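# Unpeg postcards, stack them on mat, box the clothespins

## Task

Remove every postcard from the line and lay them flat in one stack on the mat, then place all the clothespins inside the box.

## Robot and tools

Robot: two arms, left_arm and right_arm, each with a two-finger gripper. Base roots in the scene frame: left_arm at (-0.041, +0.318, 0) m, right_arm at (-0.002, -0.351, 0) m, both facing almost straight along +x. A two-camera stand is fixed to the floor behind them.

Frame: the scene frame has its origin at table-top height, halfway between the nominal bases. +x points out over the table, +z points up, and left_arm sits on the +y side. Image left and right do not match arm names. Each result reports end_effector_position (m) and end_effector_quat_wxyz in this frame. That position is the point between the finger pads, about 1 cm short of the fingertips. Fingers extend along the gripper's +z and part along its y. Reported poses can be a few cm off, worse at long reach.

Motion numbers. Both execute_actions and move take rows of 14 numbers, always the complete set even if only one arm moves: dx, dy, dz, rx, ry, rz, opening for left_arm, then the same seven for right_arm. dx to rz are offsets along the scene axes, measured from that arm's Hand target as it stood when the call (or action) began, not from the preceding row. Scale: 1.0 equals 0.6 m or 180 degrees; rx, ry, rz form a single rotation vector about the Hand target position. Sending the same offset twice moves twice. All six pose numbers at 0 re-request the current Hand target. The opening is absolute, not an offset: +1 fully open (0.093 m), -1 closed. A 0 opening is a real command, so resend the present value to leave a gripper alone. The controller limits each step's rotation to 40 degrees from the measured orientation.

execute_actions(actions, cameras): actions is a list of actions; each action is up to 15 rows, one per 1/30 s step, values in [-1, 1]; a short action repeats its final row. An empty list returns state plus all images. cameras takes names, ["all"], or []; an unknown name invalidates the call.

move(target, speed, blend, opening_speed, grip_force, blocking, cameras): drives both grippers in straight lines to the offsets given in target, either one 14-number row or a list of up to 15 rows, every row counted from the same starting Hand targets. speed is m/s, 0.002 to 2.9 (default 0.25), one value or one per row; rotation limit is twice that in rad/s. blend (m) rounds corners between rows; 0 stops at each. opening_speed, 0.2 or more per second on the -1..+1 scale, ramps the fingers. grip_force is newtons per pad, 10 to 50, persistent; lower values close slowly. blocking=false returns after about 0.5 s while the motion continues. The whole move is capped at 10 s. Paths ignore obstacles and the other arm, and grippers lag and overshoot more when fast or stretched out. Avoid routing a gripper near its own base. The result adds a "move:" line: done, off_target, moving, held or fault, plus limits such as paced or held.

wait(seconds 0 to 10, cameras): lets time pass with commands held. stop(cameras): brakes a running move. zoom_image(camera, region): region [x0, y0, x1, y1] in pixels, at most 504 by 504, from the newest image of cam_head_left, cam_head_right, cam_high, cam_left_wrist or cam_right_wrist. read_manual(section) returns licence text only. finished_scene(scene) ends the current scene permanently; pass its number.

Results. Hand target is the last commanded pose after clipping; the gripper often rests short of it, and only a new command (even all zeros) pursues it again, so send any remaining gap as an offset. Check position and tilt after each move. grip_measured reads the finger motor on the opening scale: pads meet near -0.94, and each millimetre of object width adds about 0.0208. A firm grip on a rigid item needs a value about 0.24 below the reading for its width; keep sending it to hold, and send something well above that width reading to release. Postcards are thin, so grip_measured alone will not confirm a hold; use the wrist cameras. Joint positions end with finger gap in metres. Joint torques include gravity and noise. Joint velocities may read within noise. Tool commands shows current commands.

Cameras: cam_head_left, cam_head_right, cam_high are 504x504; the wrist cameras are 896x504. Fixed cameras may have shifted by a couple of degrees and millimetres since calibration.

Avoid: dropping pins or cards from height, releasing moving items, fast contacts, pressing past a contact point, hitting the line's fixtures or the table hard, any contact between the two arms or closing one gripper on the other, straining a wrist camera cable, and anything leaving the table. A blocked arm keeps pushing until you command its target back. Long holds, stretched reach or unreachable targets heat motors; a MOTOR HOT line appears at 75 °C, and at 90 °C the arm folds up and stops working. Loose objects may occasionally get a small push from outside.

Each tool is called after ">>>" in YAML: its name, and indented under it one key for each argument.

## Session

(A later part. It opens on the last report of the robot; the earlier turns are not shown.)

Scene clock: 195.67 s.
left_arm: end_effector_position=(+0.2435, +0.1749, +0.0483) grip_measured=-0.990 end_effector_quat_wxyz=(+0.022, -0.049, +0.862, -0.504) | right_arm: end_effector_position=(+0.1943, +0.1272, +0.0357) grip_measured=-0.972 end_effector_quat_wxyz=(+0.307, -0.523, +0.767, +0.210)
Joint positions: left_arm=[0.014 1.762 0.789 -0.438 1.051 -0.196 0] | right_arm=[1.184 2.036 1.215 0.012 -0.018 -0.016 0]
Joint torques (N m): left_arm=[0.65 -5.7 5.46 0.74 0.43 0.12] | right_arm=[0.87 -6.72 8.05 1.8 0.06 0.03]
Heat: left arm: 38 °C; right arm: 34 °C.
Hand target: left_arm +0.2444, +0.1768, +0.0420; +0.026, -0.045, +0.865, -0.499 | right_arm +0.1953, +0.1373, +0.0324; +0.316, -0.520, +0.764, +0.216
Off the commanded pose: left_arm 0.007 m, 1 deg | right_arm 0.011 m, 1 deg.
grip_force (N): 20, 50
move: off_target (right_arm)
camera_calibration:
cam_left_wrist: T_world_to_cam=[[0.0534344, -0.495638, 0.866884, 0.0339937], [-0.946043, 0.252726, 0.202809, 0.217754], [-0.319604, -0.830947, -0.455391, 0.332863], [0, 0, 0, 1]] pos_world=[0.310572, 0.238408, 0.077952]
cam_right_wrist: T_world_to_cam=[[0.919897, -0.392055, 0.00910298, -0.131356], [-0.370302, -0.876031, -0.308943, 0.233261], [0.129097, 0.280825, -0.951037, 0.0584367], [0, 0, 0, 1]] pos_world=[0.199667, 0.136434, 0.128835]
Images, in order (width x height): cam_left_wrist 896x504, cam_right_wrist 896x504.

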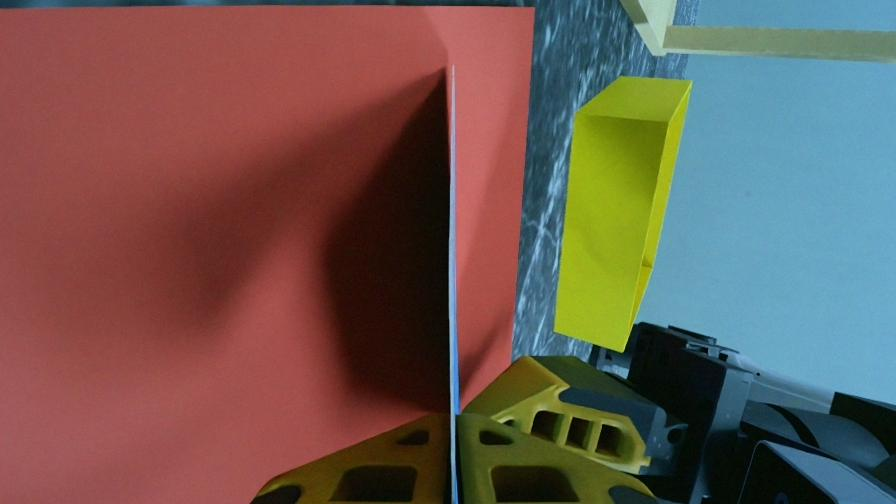

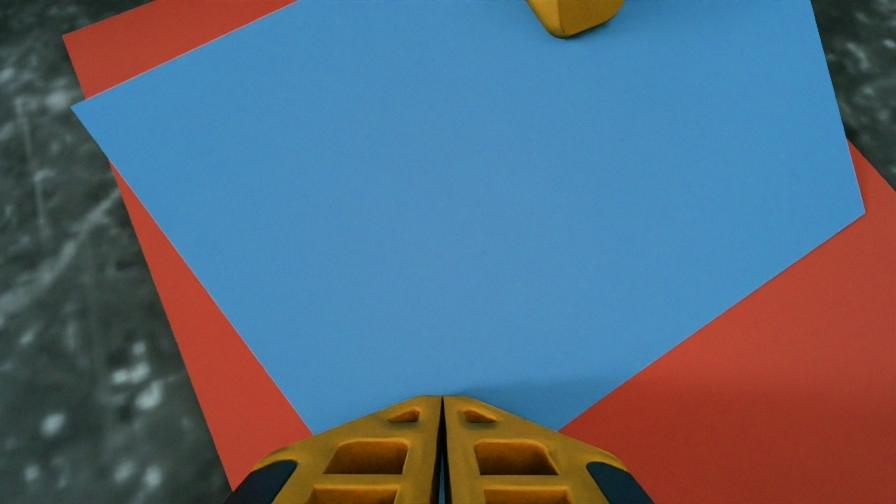

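>>> move:
  target:
    - [0,0,0,0,0,0,-0.649, 0,0,-0.0033,0,0,0,-1.0]
    - [-0.002,0.0202,-0.0087,0.0663,0.007,0,-0.649, 0,0,-0.0067,0,0,0,-1.0]
    - [-0.0035,0.0338,-0.0248,0.1216,0.0128,0,-0.649, 0,0,-0.01,0,0,0,-1.0]
    - [-0.004,0.039,-0.0348,0.1658,0.0174,0,-0.649, 0,0,-0.0133,0,0,0,-1.0]
  speed: 0.1
  blend: [0, 0.005, 0.005, 0]
  opening_speed: 0.5
  cameras: ["cam_head_left", "cam_right_wrist", "cam_left_wrist", "cam_high"]

>>> zoom_image:
  camera: "cam_head_left"
  region: [0, 200, 240, 380]

>>> zoom_image:
  camera: "cam_high"
  region: [140, 160, 260, 280]

Scene clock: 202.43 s.
left_arm: end_effector_position=(+0.2379, +0.1919, +0.0248) grip_measured=-0.648 end_effector_quat_wxyz=(+0.004, -0.047, +0.954, -0.297) | right_arm: end_effector_position=(+0.1964, +0.1322, +0.0313) grip_measured=-0.972 end_effector_quat_wxyz=(+0.314, -0.521, +0.764, +0.215)
Joint positions: left_arm=[-0.109 1.703 0.883 -0.632 0.592 -0.249 0.014] | right_arm=[1.184 2.059 1.215 0.054 -0.018 -0.016 0]
Joint torques (N m): left_arm=[-0.57 -7.56 7.32 0.48 -0.51 -0.22] | right_arm=[0.88 -7.12 7.27 1.68 0.04 0.02]
Heat: left arm: 38 °C; right arm: 34 °C.
Hand target: left_arm +0.2419, +0.2002, +0.0210; +0.013, -0.050, +0.965, -0.259 | right_arm +0.1952, +0.1373, +0.0244; +0.316, -0.520, +0.764, +0.216
Off the commanded pose: left_arm 0.010 m, 5 deg | right_arm 0.009 m, 0 deg.
grip_force (N): 20, 50
move: off_target (left_arm)
camera_calibration:
cam_left_wrist: T_world_to_cam=[[0.0797043, -0.825267, 0.559089, 0.127713], [-0.92606, 0.146243, 0.347888, 0.225161], [-0.368864, -0.545478, -0.752591, 0.298855], [0, 0, 0, 1]] pos_world=[0.30857, 0.235488, 0.0751816]
cam_right_wrist: T_world_to_cam=[[0.919834, -0.392203, 0.00903247, -0.131231], [-0.367927, -0.870434, -0.32707, 0.236499], [0.13614, 0.297527, -0.944957, 0.0488339], [0, 0, 0, 1]] pos_world=[0.201077, 0.139858, 0.124683]
Images, in order (width x height): cam_head_left 504x504, cam_high 504x504, cam_left_wrist 896x504, cam_right_wrist 896x504.

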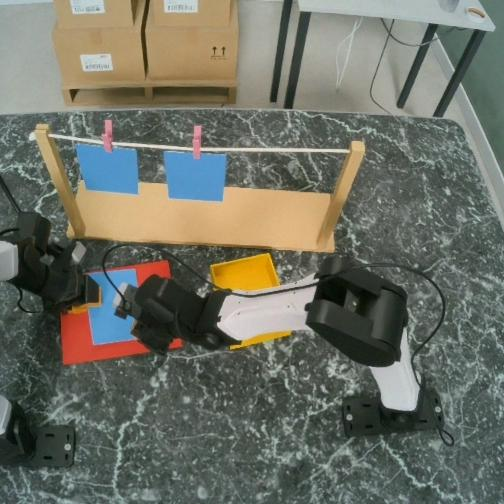

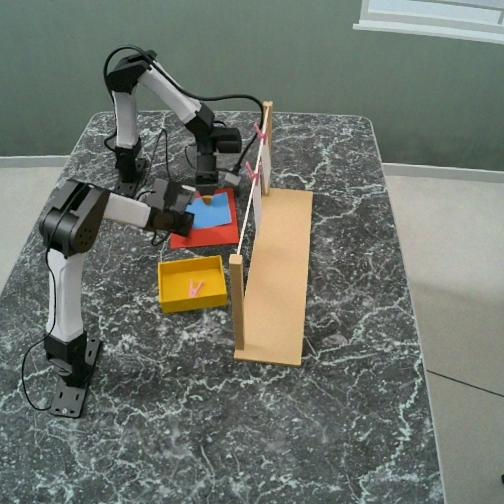

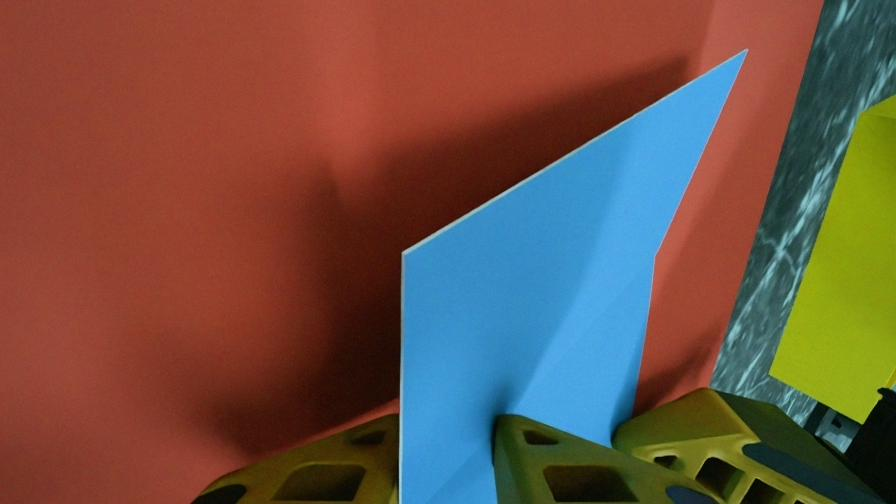

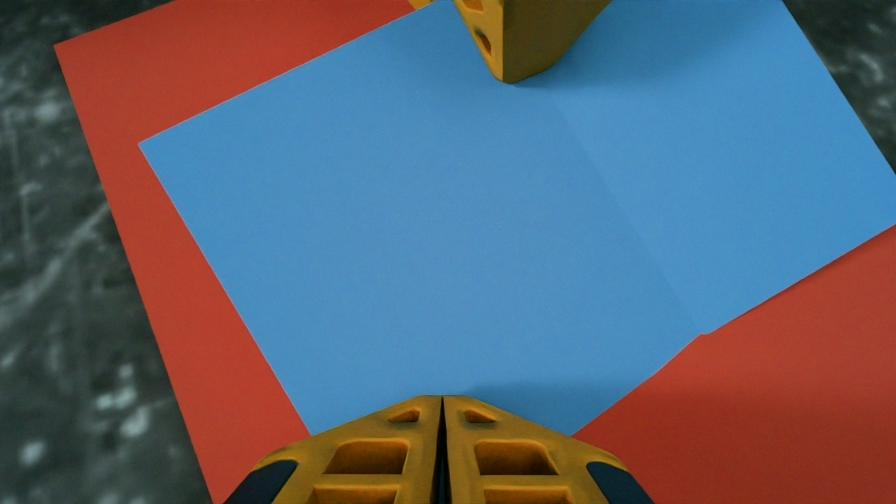

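Scaled by 2.100 from the camera's 504x504 image, which has a finer 720x720 frame.

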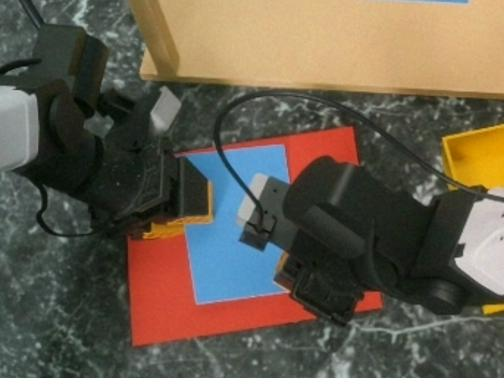

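Scaled by 4.200 from the camera's 504x504 image, which has a finer 720x720 frame.

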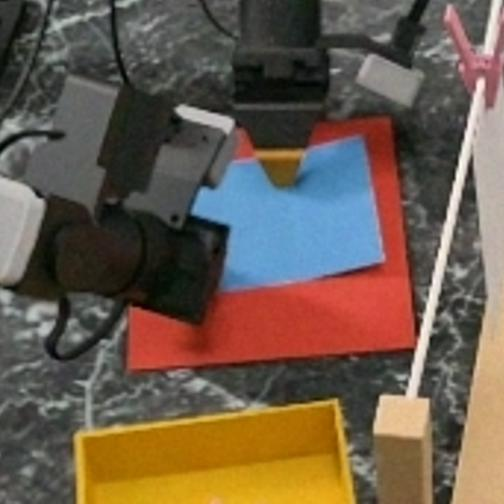

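>>> zoom_image:
  camera: "cam_left_wrist"
  region: [300, 200, 700, 504]

>>> zoom_image:
  camera: "cam_right_wrist"
  region: [350, 0, 896, 350]

Scaled by 1.260 from the camera's 896x504 image, which has a finer 1280x720 frame.

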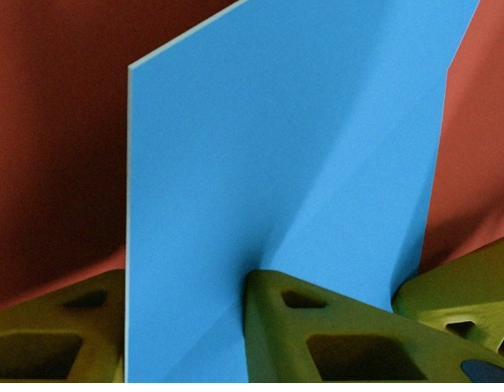

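Region (350, 0, 896, 350) is 546x350 pixels. A region can be at most 504 by 504 pixels.

>>> execute_actions:
  actions: []

Scene clock: 208.07 s.
left_arm: end_effector_position=(+0.2381, +0.1919, +0.0249) grip_measured=-0.648 end_effector_quat_wxyz=(+0.004, -0.047, +0.954, -0.297) | right_arm: end_effector_position=(+0.1964, +0.1322, +0.0313) grip_measured=-0.972 end_effector_quat_wxyz=(+0.314, -0.521, +0.764, +0.215)
Joint positions: left_arm=[-0.109 1.703 0.883 -0.632 0.592 -0.249 0.014] | right_arm=[1.184 2.059 1.215 0.054 -0.018 -0.016 0]
Joint velocities: within noise
Joint torques (N m): left_arm=[-0.58 -7.51 7.27 0.5 -0.51 -0.23] | right_arm=[0.91 -7.1 7.28 1.67 0.06 0]
Heat: left arm: 37 °C; right arm: 34 °C.
Hand target: left_arm +0.2420, +0.2002, +0.0211; +0.013, -0.050, +0.965, -0.259 | right_arm +0.1952, +0.1373, +0.0244; +0.316, -0.520, +0.764, +0.216
Tool commands: left_gripper/opening=-0.649 right_gripper/opening=-1.0
Off the commanded pose: left_arm 0.010 m, 5 deg | right_arm 0.009 m, 0 deg.
grip_force (N): 20, 50
camera_calibration:
cam_left_wrist: T_world_to_cam=[[0.0798379, -0.825225, 0.559132, 0.127595], [-0.926159, 0.145999, 0.347726, 0.225318], [-0.368585, -0.545607, -0.752634, 0.298914], [0, 0, 0, 1]] pos_world=[0.308669, 0.235488, 0.0752816]
cam_right_wrist: T_world_to_cam=[[0.919834, -0.392203, 0.00903247, -0.131231], [-0.367927, -0.870434, -0.32707, 0.236499], [0.13614, 0.297527, -0.944957, 0.0488339], [0, 0, 0, 1]] pos_world=[0.201077, 0.139858, 0.124683]

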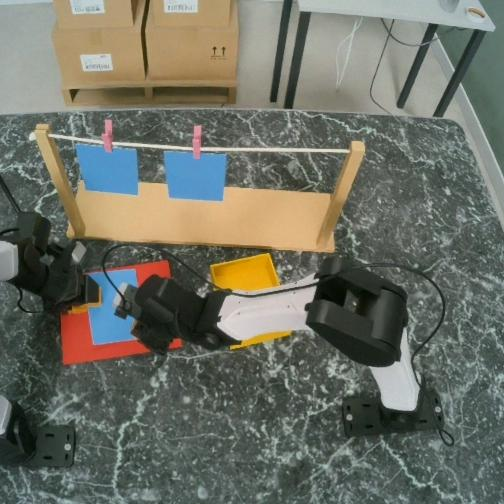

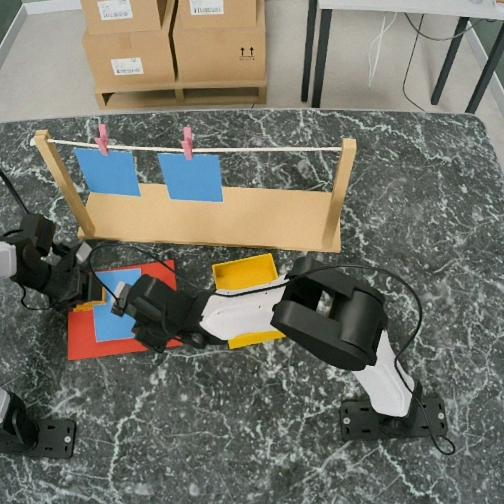

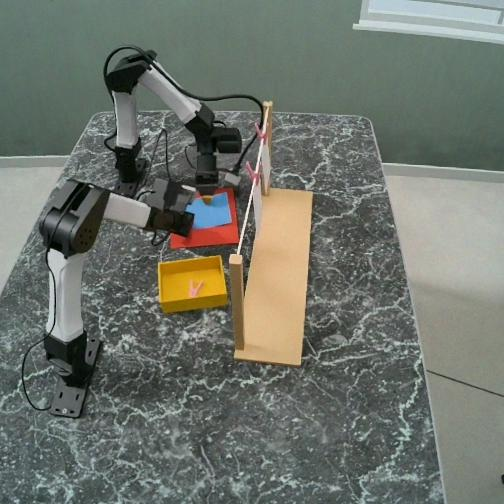

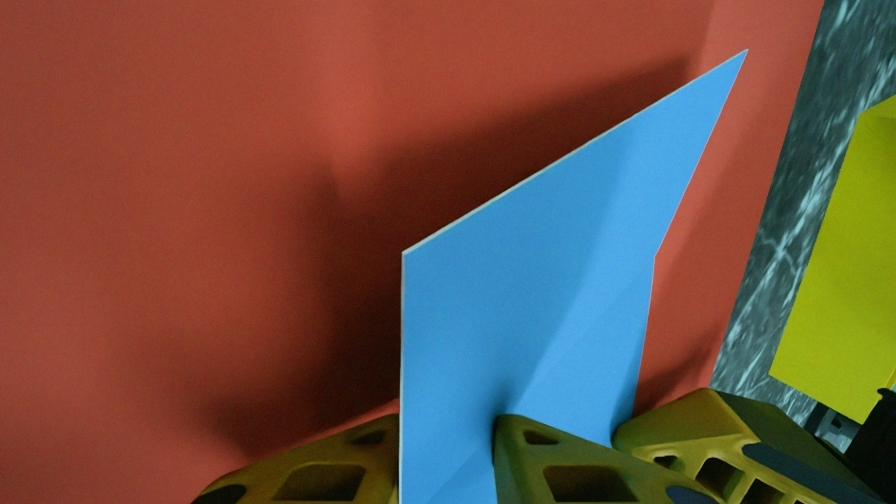

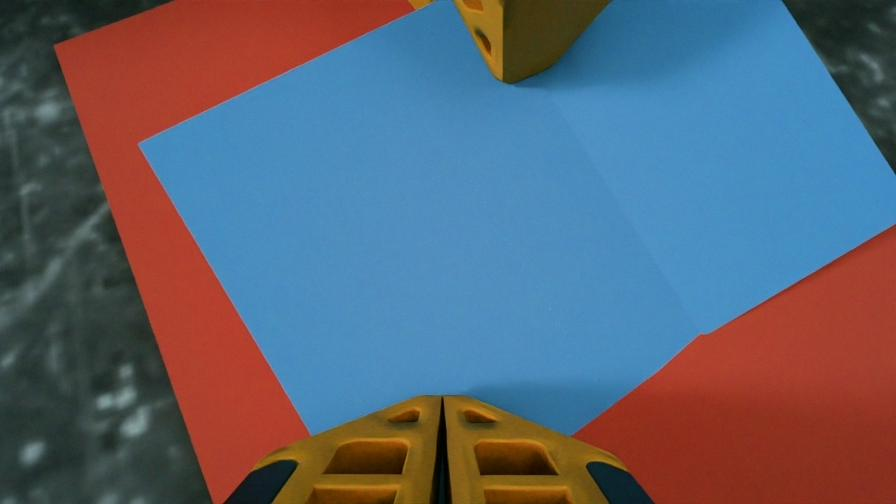

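>>> move:
  target: [-0.005, 0.055, 0.0, 0, 0, 0, -0.649, 0, 0, 0, 0, 0, 0, -1.0]
  speed: 0.12
  cameras: ["cam_left_wrist", "cam_right_wrist"]

Scene clock: 210.33 s.
left_arm: end_effector_position=(+0.2396, +0.2204, +0.0247) grip_measured=-0.648 end_effector_quat_wxyz=(+0.012, -0.051, +0.954, -0.295) | right_arm: end_effector_position=(+0.1964, +0.1322, +0.0290) grip_measured=-0.972 end_effector_quat_wxyz=(+0.313, -0.522, +0.764, +0.214)
Joint positions: left_arm=[-0.008 1.703 0.886 -0.683 0.595 -0.141 0.014] | right_arm=[1.184 2.064 1.215 0.057 -0.018 -0.016 0]
Joint torques (N m): left_arm=[1.07 -7.58 6.97 0.21 -0.42 0.1] | right_arm=[0.83 -7.56 7.34 1.63 0.08 0.03]
Heat: left arm: 37 °C; right arm: 34 °C.
Hand target: left_arm +0.2390, +0.2333, +0.0211; +0.013, -0.050, +0.965, -0.259 | right_arm +0.1952, +0.1373, +0.0244; +0.316, -0.520, +0.764, +0.216
Off the commanded pose: left_arm 0.013 m, 4 deg | right_arm 0.007 m, 0 deg.
grip_force (N): 20, 50
move: off_target (left_arm)
camera_calibration:
cam_left_wrist: T_world_to_cam=[[0.0824244, -0.826902, 0.556272, 0.150965], [-0.93219, 0.133435, 0.336478, 0.226981], [-0.35246, -0.546285, -0.759832, 0.311456], [0, 0, 0, 1]] pos_world=[0.308922, 0.26469, 0.0763021]
cam_right_wrist: T_world_to_cam=[[0.919852, -0.392161, 0.00904808, -0.131235], [-0.368293, -0.87135, -0.324206, 0.235803], [0.135025, 0.294889, -0.945943, 0.047296], [0, 0, 0, 1]] pos_world=[0.201176, 0.140054, 0.122375]
Images, in order (width x height): cam_left_wrist 896x504, cam_right_wrist 896x504.

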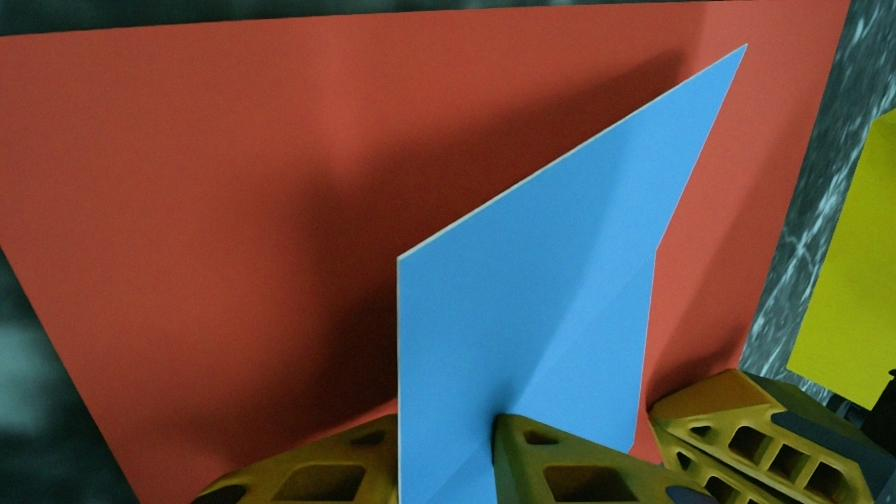

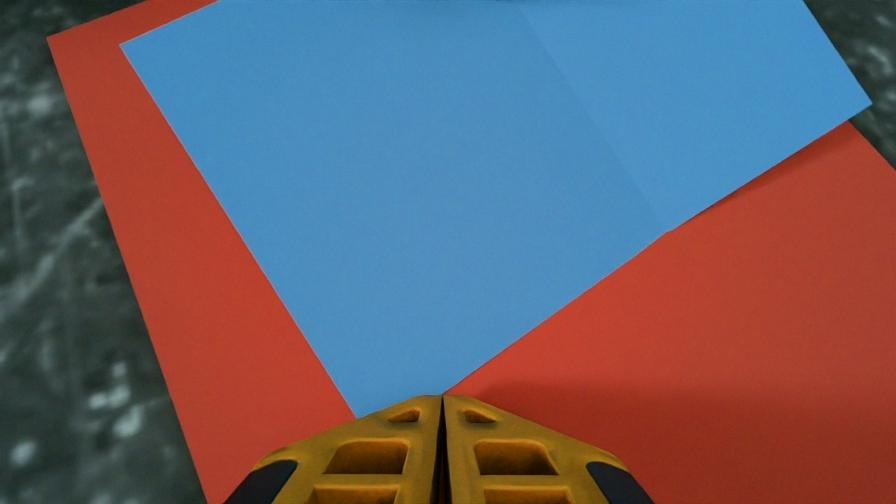

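>>> move:
  target:
    - [0, 0, 0, 0, 0, 0, -1.0, 0, 0, 0.1, 0, 0, 0, -1.0]
    - [0.0033, -0.0472, 0.0715, -0.1118, -0.0116, 0, -1.0, 0, -0.05, 0.2, 0, 0, 0, -1.0]
    - [0.0067, -0.1222, 0.0715, -0.1395, -0.0144, 0, -1.0, 0, -0.167, 0.367, 0, 0, 0, -1.0]
  speed: 0.13
  blend: [0.0, 0.02, 0.0]
  cameras: ["all"]

Scene clock: 232.07 s.
left_arm: end_effector_position=(+0.2425, +0.1610, +0.0597) grip_measured=-0.990 end_effector_quat_wxyz=(+0.011, -0.054, +0.885, -0.463) | right_arm: end_effector_position=(+0.1950, +0.0389, +0.2248) grip_measured=-0.972 end_effector_quat_wxyz=(+0.300, -0.522, +0.772, +0.206)
Joint positions: left_arm=[-0.067 1.691 0.827 -0.488 0.946 -0.304 0] | right_arm=[1.078 1.579 1.441 -0.691 -0.086 -0.087 0]
Joint torques (N m): left_arm=[-0.23 -8.94 5.34 0.89 0.45 -0.12] | right_arm=[-0.32 -8.58 9.66 1.37 -0.17 -0.11]
Heat: left arm: 36 °C; right arm: 34 °C.
Hand target: left_arm +0.2430, +0.1599, +0.0640; +0.024, -0.046, +0.885, -0.463 | right_arm +0.1952, +0.0370, +0.2446; +0.316, -0.520, +0.764, +0.216
Off the commanded pose: left_arm 0.004 m, 2 deg | right_arm 0.020 m, 2 deg.
grip_force (N): 20, 50
move: off_target (right_arm)
camera_calibration:
cam_left_wrist: T_world_to_cam=[[0.0769145, -0.573966, 0.815259, 0.0272626], [-0.938227, 0.235011, 0.25397, 0.215915], [-0.337365, -0.784431, -0.520435, 0.326968], [0, 0, 0, 1]] pos_world=[0.310788, 0.22139, 0.0931036]
cam_right_wrist: T_world_to_cam=[[0.916882, -0.399097, 0.00697764, -0.166911], [-0.379731, -0.877511, -0.292881, 0.212903], [0.123011, 0.265888, -0.956123, 0.265941], [0, 0, 0, 1]] pos_world=[0.20117, 0.0495001, 0.317792]

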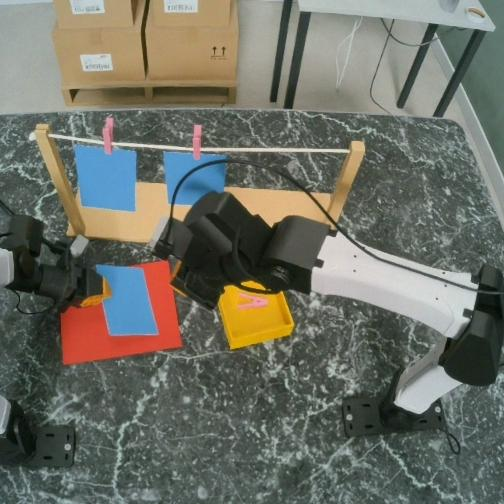

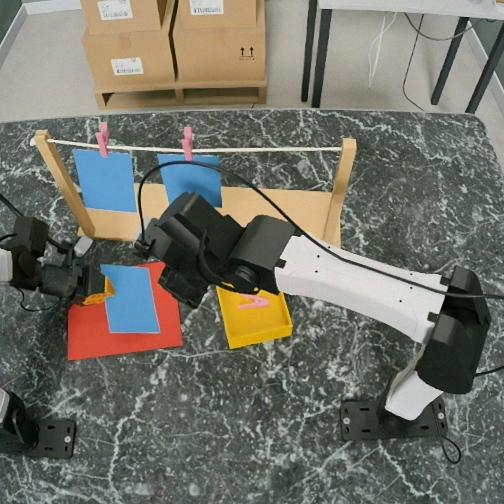

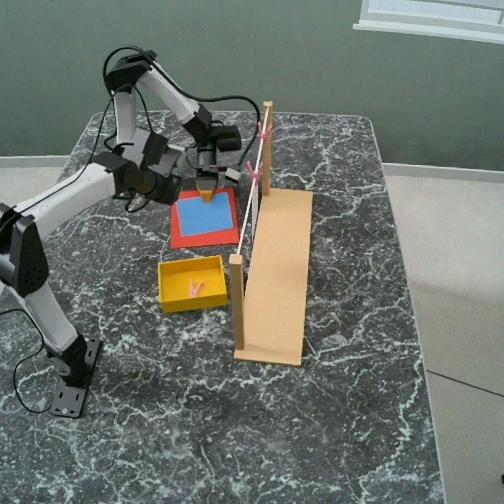

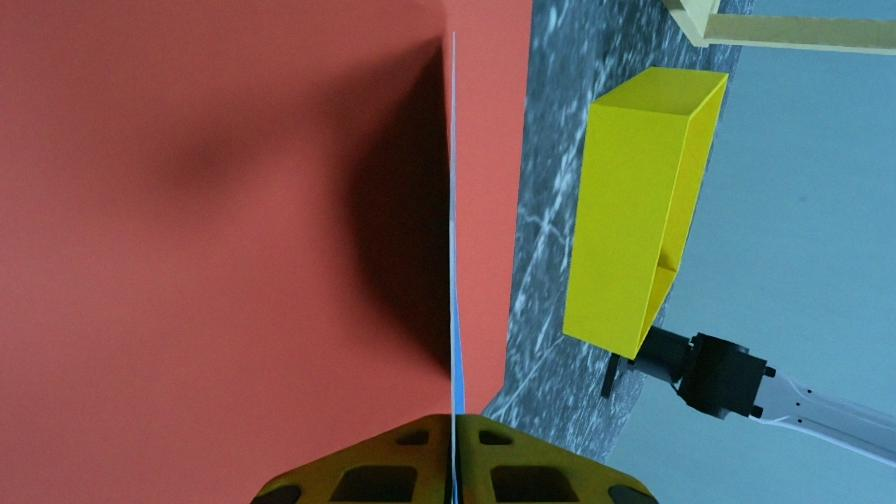

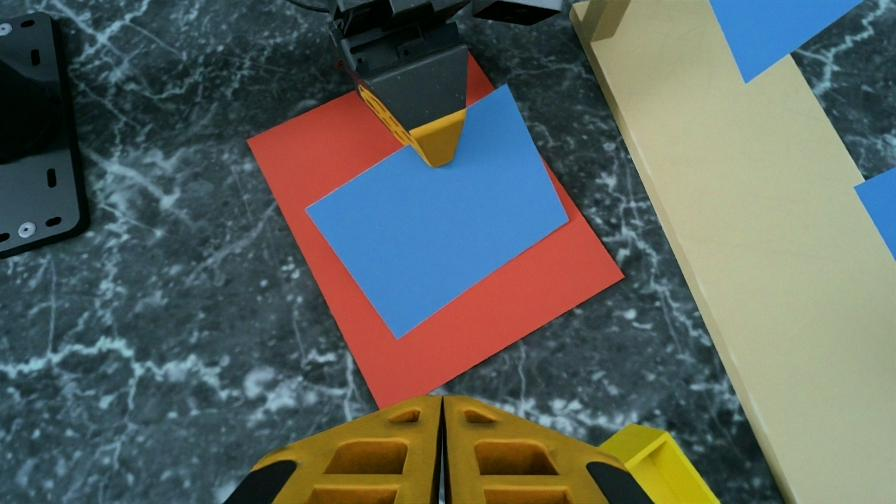

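>>> move:
  target: [0.0, 0.02, -0.0633, 0.0664, 0.0069, 0, -1.0, 0.0913, -0.0617, 0.234, 0.1466, -0.0335, 0.095, 1.0]
  speed: 0.2
  cameras: ["cam_left_wrist", "cam_high"]

Scene clock: 236.10 s.
left_arm: end_effector_position=(+0.2420, +0.1622, +0.0507) grip_measured=-0.990 end_effector_quat_wxyz=(+0.015, -0.048, +0.900, -0.433) | right_arm: end_effector_position=(+0.2459, -0.0029, +0.3740) grip_measured=+1.000 end_effector_quat_wxyz=(+0.414, -0.548, +0.607, +0.400)
Joint positions: left_arm=[-0.088 1.691 0.827 -0.488 0.876 -0.3 0] | right_arm=[0.683 1.504 1.623 -0.607 -0.768 -0.32 0.093]
Joint torques (N m): left_arm=[-1.28 -5.22 6.06 0.7 -0.96 0.09] | right_arm=[-0.09 -4.72 9.68 1.77 -0.38 -0.13]
Heat: left arm: 35 °C; right arm: 34 °C.
Hand target: left_arm +0.2431, +0.1720, +0.0261; +0.019, -0.048, +0.928, -0.368 | right_arm +0.2500, +0.0000, +0.3849; +0.430, -0.552, +0.592, +0.400
Off the commanded pose: left_arm 0.027 m, 8 deg | right_arm 0.012 m, 2 deg.
grip_force (N): 20, 50
move: off_target (left_arm, right_arm)
camera_calibration:
cam_left_wrist: T_world_to_cam=[[0.0647931, -0.628704, 0.774941, 0.0492461], [-0.938874, 0.224713, 0.260807, 0.218938], [-0.338109, -0.74447, -0.575714, 0.319549], [0, 0, 0, 1]] pos_world=[0.310407, 0.219657, 0.088705]
Images, in order (width x height): cam_high 504x504, cam_left_wrist 896x504.

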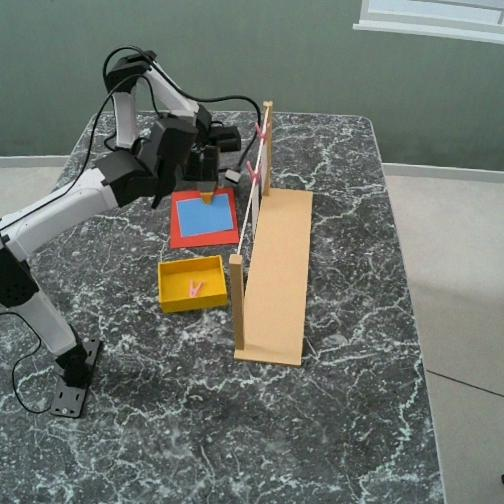

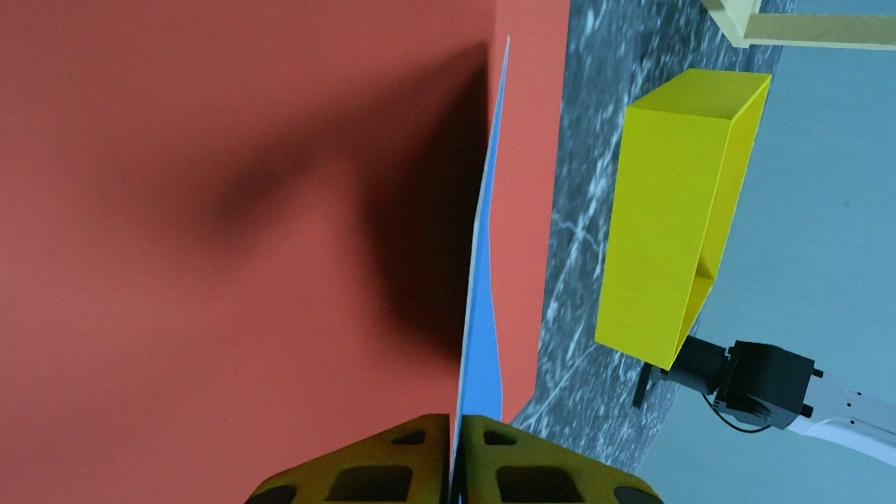

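>>> move:
  target: [0.0, 0.0, -0.0217, 0.0166, 0.0017, 0, -1.0, 0.2217, -0.125, 0.003, 0, 0, 0, 1.0]
  speed: 0.2
  cameras: ["cam_left_wrist", "cam_high"]

Scene clock: 245.93 s.
left_arm: end_effector_position=(+0.2431, +0.1596, +0.0474) grip_measured=-0.990 end_effector_quat_wxyz=(+0.023, -0.035, +0.907, -0.420) | right_arm: end_effector_position=(+0.3813, -0.0770, +0.3871) grip_measured=+1.000 end_effector_quat_wxyz=(-0.431, +0.548, -0.597, -0.397)
Joint positions: left_arm=[-0.108 1.691 0.827 -0.471 0.844 -0.296 0] | right_arm=[0.308 1.94 2.236 -1.019 -1.078 -0.66 0.093]
Joint torques (N m): left_arm=[-1.39 -3.79 5.33 0.77 -1.2 -0.1] | right_arm=[0.36 -6.72 8.94 1.13 -0.57 -0.15]
Heat: left arm: 34 °C; right arm: 36 °C.
Hand target: left_arm +0.2430, +0.1719, +0.0130; +0.018, -0.049, +0.938, -0.344 | right_arm +0.3829, -0.0749, +0.3869; -0.430, +0.552, -0.592, -0.400
Off the commanded pose: left_arm 0.037 m, 10 deg | right_arm 0.003 m, 1 deg.
grip_force (N): 20, 50
move: off_target (left_arm)
camera_calibration:
cam_left_wrist: T_world_to_cam=[[0.0366753, -0.652233, 0.757131, 0.0614684], [-0.941157, 0.232175, 0.245598, 0.221566], [-0.335974, -0.721586, -0.605339, 0.313312], [0, 0, 0, 1]] pos_world=[0.311539, 0.214731, 0.088704]
Images, in order (width x height): cam_high 504x504, cam_left_wrist 896x504.

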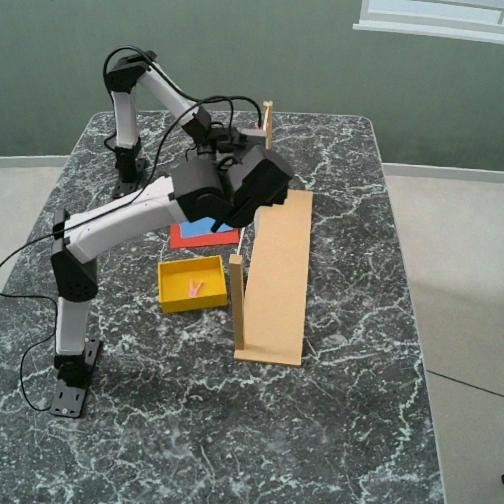

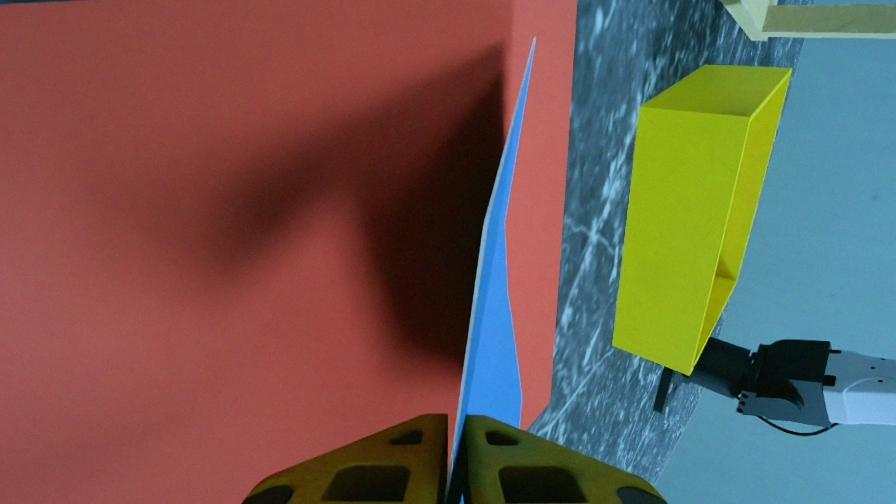

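>>> move:
  target: [0.0, 0.0, -0.025, 0.0, 0.0, 0, -1.0, 0, 0, 0, 0, 0, 0, 1.0]
  speed: 0.05
  cameras: ["cam_left_wrist", "cam_right_wrist"]

Scene clock: 247.27 s.
left_arm: end_effector_position=(+0.2465, +0.1585, +0.0393) grip_measured=-0.974 end_effector_quat_wxyz=(+0.026, -0.032, +0.906, -0.421) | right_arm: end_effector_position=(+0.3811, -0.0771, +0.3869) grip_measured=+1.000 end_effector_quat_wxyz=(-0.431, +0.548, -0.597, -0.397)
Joint positions: left_arm=[-0.11 1.721 0.819 -0.425 0.845 -0.296 0] | right_arm=[0.308 1.94 2.236 -1.021 -1.078 -0.661 0.093]
Joint torques (N m): left_arm=[-1.13 -3.25 3.71 0.92 -1.21 -0.05] | right_arm=[0.31 -6.72 8.98 1.15 -0.58 -0.12]
Heat: left arm: 34 °C; right arm: 36 °C.
Hand target: left_arm +0.2430, +0.1719, -0.0020; +0.018, -0.049, +0.938, -0.344 | right_arm +0.3829, -0.0749, +0.3869; -0.430, +0.552, -0.592, -0.400
Off the commanded pose: left_arm 0.043 m, 10 deg | right_arm 0.003 m, 1 deg.
grip_force (N): 20, 50
move: off_target (left_arm)
camera_calibration:
cam_left_wrist: T_world_to_cam=[[0.029137, -0.651049, 0.758476, 0.0684765], [-0.942665, 0.234486, 0.237487, 0.227269], [-0.332467, -0.721908, -0.606889, 0.30799], [0, 0, 0, 1]] pos_world=[0.31464, 0.213631, 0.0810045]
cam_right_wrist: T_world_to_cam=[[0.993293, -0.115461, -0.00620224, -0.387172], [-0.0845595, -0.688775, -0.720027, 0.296651], [0.078863, 0.715722, -0.693918, 0.378937], [0, 0, 0, 1]] pos_world=[0.379775, -0.11159, 0.474147]
Images, in order (width x height): cam_left_wrist 896x504, cam_right_wrist 896x504.

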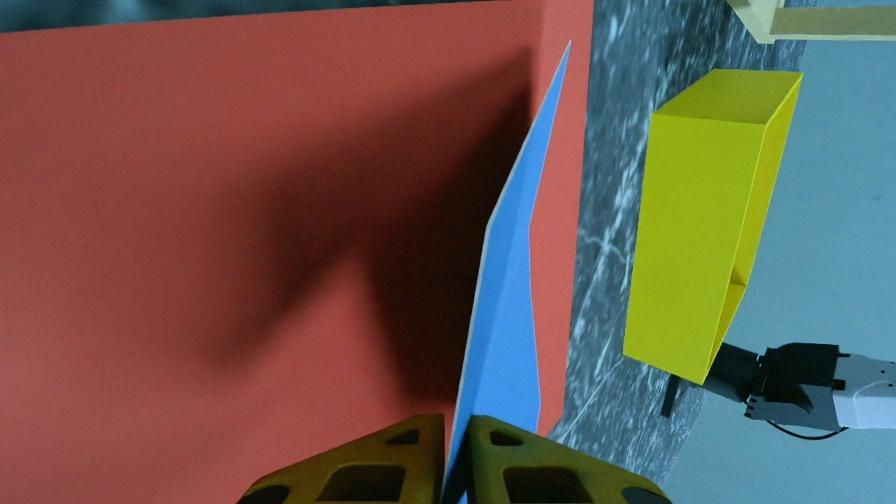

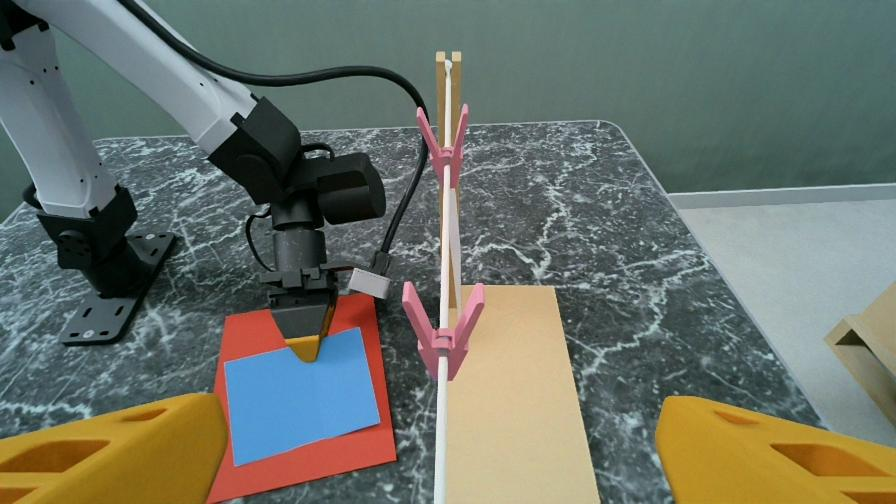

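>>> move:
  target: [0.0, 0.0, 0.0, 0.0, 0.0, 0, -0.15, 0, 0, 0, 0, 0, 0, 1.0]
  opening_speed: 0.6
  cameras: ["cam_left_wrist", "cam_right_wrist"]

Scene clock: 250.17 s.
left_arm: end_effector_position=(+0.2459, +0.1585, +0.0276) grip_measured=-0.155 end_effector_quat_wxyz=(+0.025, -0.035, +0.915, -0.401) | right_arm: end_effector_position=(+0.3811, -0.0771, +0.3869) grip_measured=+1.000 end_effector_quat_wxyz=(-0.431, +0.548, -0.597, -0.397)
Joint positions: left_arm=[-0.128 1.738 0.808 -0.396 0.797 -0.312 0.038] | right_arm=[0.308 1.94 2.236 -1.021 -1.078 -0.661 0.093]
Joint torques (N m): left_arm=[0.03 -4.1 4.55 0.78 -0.78 0.01] | right_arm=[0.28 -6.71 9.03 1.17 -0.57 -0.14]
Heat: left arm: 34 °C; right arm: 36 °C.
Hand target: left_arm +0.2430, +0.1720, -0.0020; +0.018, -0.049, +0.938, -0.344 | right_arm +0.3829, -0.0749, +0.3869; -0.430, +0.552, -0.592, -0.400
Off the commanded pose: left_arm 0.033 m, 7 deg | right_arm 0.003 m, 1 deg.
grip_force (N): 20, 50
move: off_target (left_arm)
camera_calibration:
cam_left_wrist: T_world_to_cam=[[0.0353073, -0.68366, 0.728946, 0.0817138], [-0.942424, 0.219937, 0.251921, 0.231446], [-0.33255, -0.695871, -0.636532, 0.297387], [0, 0, 0, 1]] pos_world=[0.314132, 0.211904, 0.0714256]
cam_right_wrist: T_world_to_cam=[[0.993293, -0.115461, -0.00620224, -0.387172], [-0.0845595, -0.688775, -0.720027, 0.296651], [0.078863, 0.715722, -0.693918, 0.378937], [0, 0, 0, 1]] pos_world=[0.379775, -0.11159, 0.474147]
Images, in order (width x height): cam_left_wrist 896x504, cam_right_wrist 896x504.

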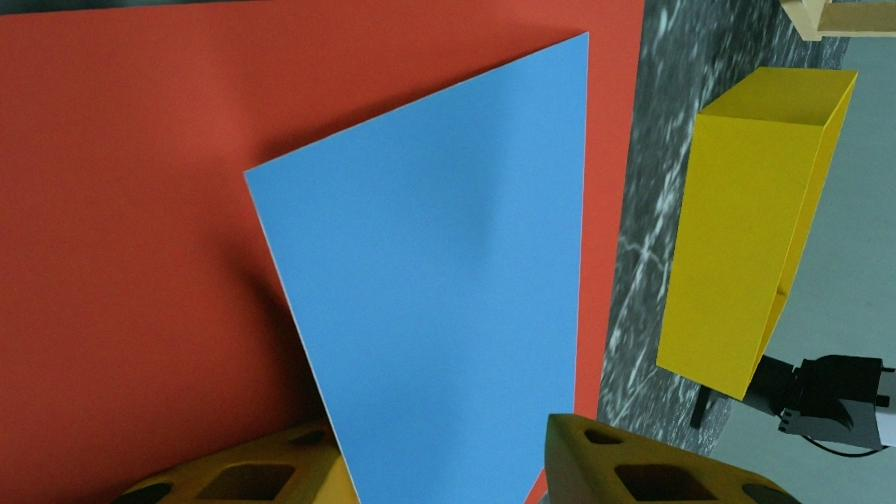

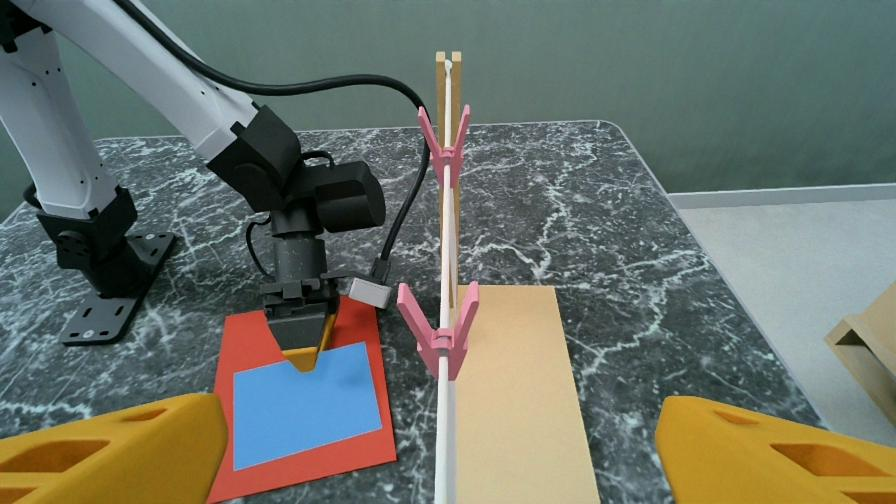

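>>> move:
  target:
    - [0.0, 0.1, 0.062, 0.0, 0.0, 0, -0.15, 0, 0, 0, 0, 0, 0, 1.0]
  speed: 0.12
  cameras: ["cam_left_wrist", "cam_right_wrist"]

Scene clock: 252.10 s.
left_arm: end_effector_position=(+0.2356, +0.2285, +0.0301) grip_measured=-0.153 end_effector_quat_wxyz=(+0.002, -0.060, +0.934, -0.352) | right_arm: end_effector_position=(+0.3811, -0.0771, +0.3869) grip_measured=+1.000 end_effector_quat_wxyz=(-0.431, +0.548, -0.597, -0.397)
Joint positions: left_arm=[0.082 1.733 0.888 -0.734 0.72 -0.046 0.038] | right_arm=[0.308 1.94 2.236 -1.021 -1.078 -0.661 0.093]
Joint torques (N m): left_arm=[0.46 -7.9 8.08 0.29 0.23 0.06] | right_arm=[0.34 -6.76 9.03 1.15 -0.56 -0.14]
Heat: left arm: 34 °C; right arm: 36 °C.
Hand target: left_arm +0.2430, +0.2319, +0.0353; +0.018, -0.049, +0.938, -0.344 | right_arm +0.3829, -0.0749, +0.3869; -0.430, +0.552, -0.592, -0.400
Off the commanded pose: left_arm 0.010 m, 2 deg | right_arm 0.003 m, 1 deg.
grip_force (N): 20, 50
move: done
camera_calibration:
cam_left_wrist: T_world_to_cam=[[0.102048, -0.751527, 0.651761, 0.13025], [-0.92802, 0.164049, 0.334464, 0.212555], [-0.358279, -0.638979, -0.680692, 0.338695], [0, 0, 0, 1]] pos_world=[0.305311, 0.279436, 0.0745637]
cam_right_wrist: T_world_to_cam=[[0.993293, -0.115461, -0.00620224, -0.387172], [-0.0845595, -0.688775, -0.720027, 0.296651], [0.078863, 0.715722, -0.693918, 0.378937], [0, 0, 0, 1]] pos_world=[0.379775, -0.11159, 0.474147]
Images, in order (width x height): cam_left_wrist 896x504, cam_right_wrist 896x504.

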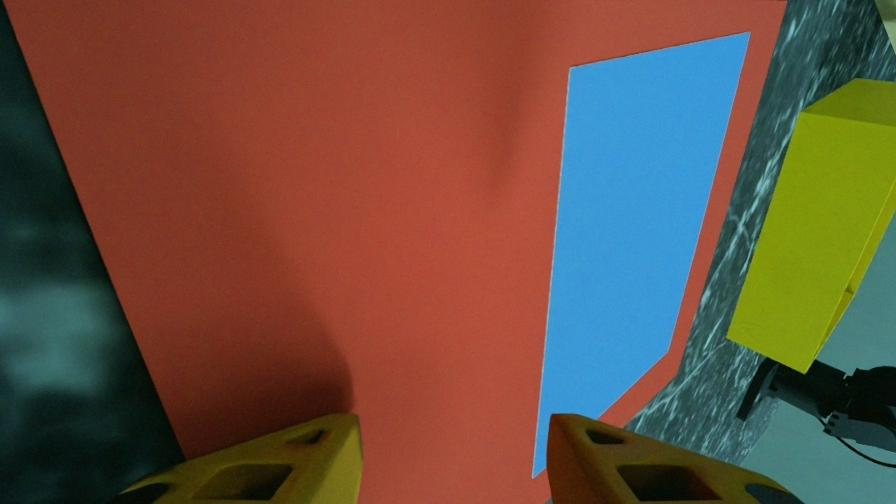

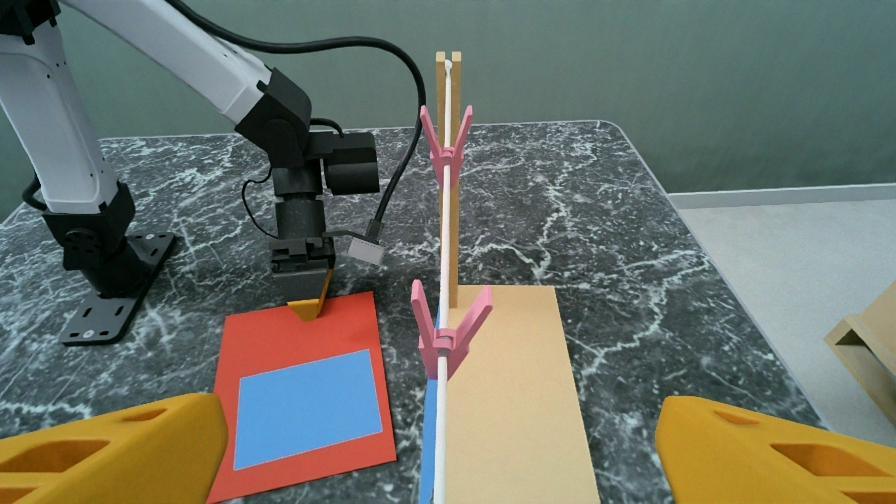

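>>> move:
  target:
    - [0.0283, -0.0698, 0.3328, -0.0658, -0.4994, -0.1176, -0.3, 0, 0, 0, 0, 0, 0, 1.0]
    - [0.1843, -0.2443, 0.3612, -0.0658, -0.4994, -0.1176, -0.3, 0, 0, 0, 0, 0, 0, 1.0]
  speed: [0.45, 0.2]
  blend: [0.03, 0.0]
  cameras: ["all"]

Scene clock: 261.83 s.
left_arm: end_effector_position=(+0.3458, +0.0863, +0.2453) grip_measured=-0.298 end_effector_quat_wxyz=(+0.598, +0.364, +0.613, -0.368) | right_arm: end_effector_position=(+0.3811, -0.0771, +0.3869) grip_measured=+1.000 end_effector_quat_wxyz=(-0.431, +0.548, -0.597, -0.397)
Joint positions: left_arm=[-0.258 1.6 0.829 0.748 0.826 0.001 0.031] | right_arm=[0.308 1.94 2.236 -1.021 -1.078 -0.661 0.093]
Joint torques (N m): left_arm=[-0.02 -6.26 10.24 1.96 -0.23 -0.14] | right_arm=[0.36 -6.76 8.88 1.17 -0.58 -0.15]
Heat: left arm: 35 °C; right arm: 36 °C.
Hand target: left_arm +0.3537, +0.0854, +0.2518; +0.608, +0.360, +0.609, -0.360 | right_arm +0.3829, -0.0749, +0.3869; -0.430, +0.552, -0.592, -0.400
Off the commanded pose: left_arm 0.010 m, 2 deg | right_arm 0.003 m, 1 deg.
grip_force (N): 20, 50
move: done
camera_calibration:
cam_left_wrist: T_world_to_cam=[[-0.881322, -0.472468, 0.00668944, 0.346169], [-0.201785, 0.363524, -0.909469, 0.302948], [0.427263, -0.802885, -0.415719, 0.111349], [0, 0, 0, 1]] pos_world=[0.318642, 0.142826, 0.319496]
cam_right_wrist: T_world_to_cam=[[0.993293, -0.115461, -0.00620224, -0.387172], [-0.0845595, -0.688775, -0.720027, 0.296651], [0.078863, 0.715722, -0.693918, 0.378937], [0, 0, 0, 1]] pos_world=[0.379775, -0.11159, 0.474147]

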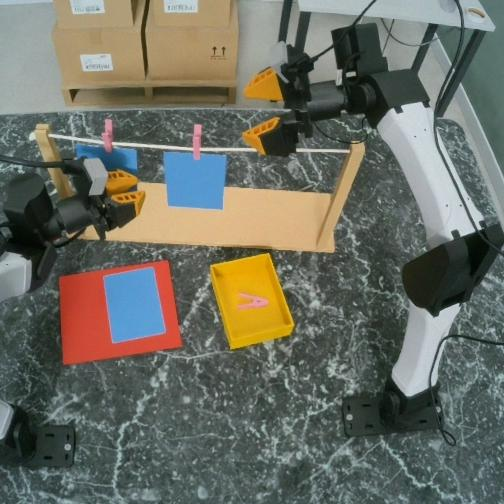

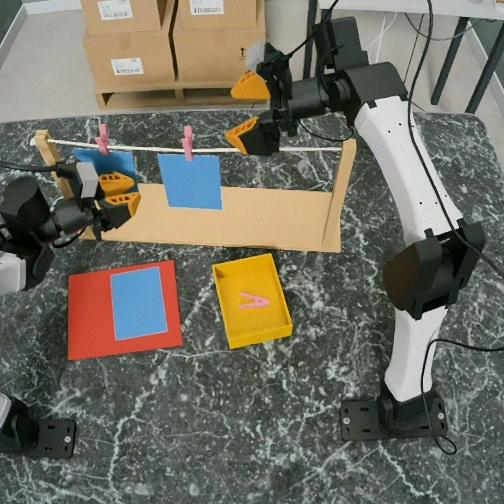

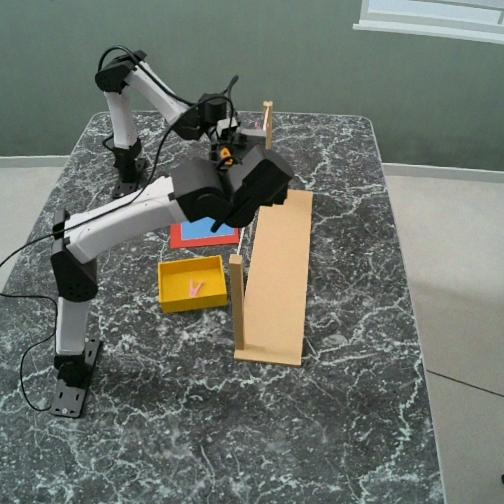

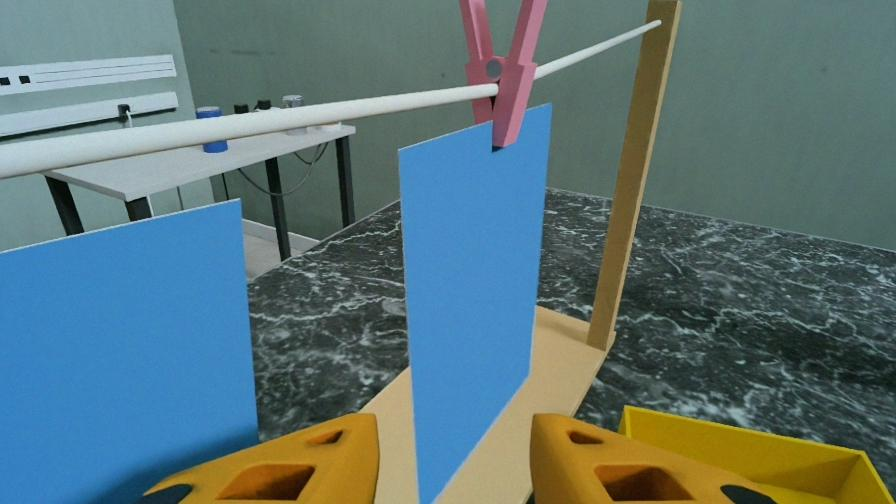

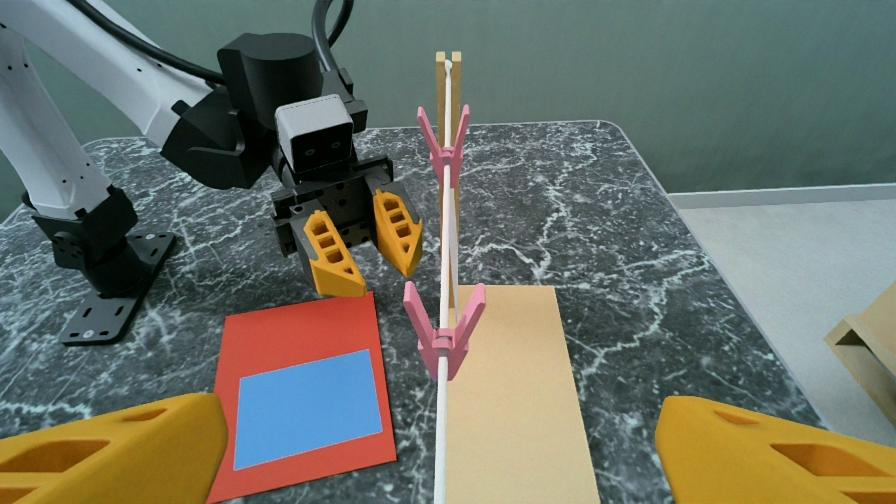

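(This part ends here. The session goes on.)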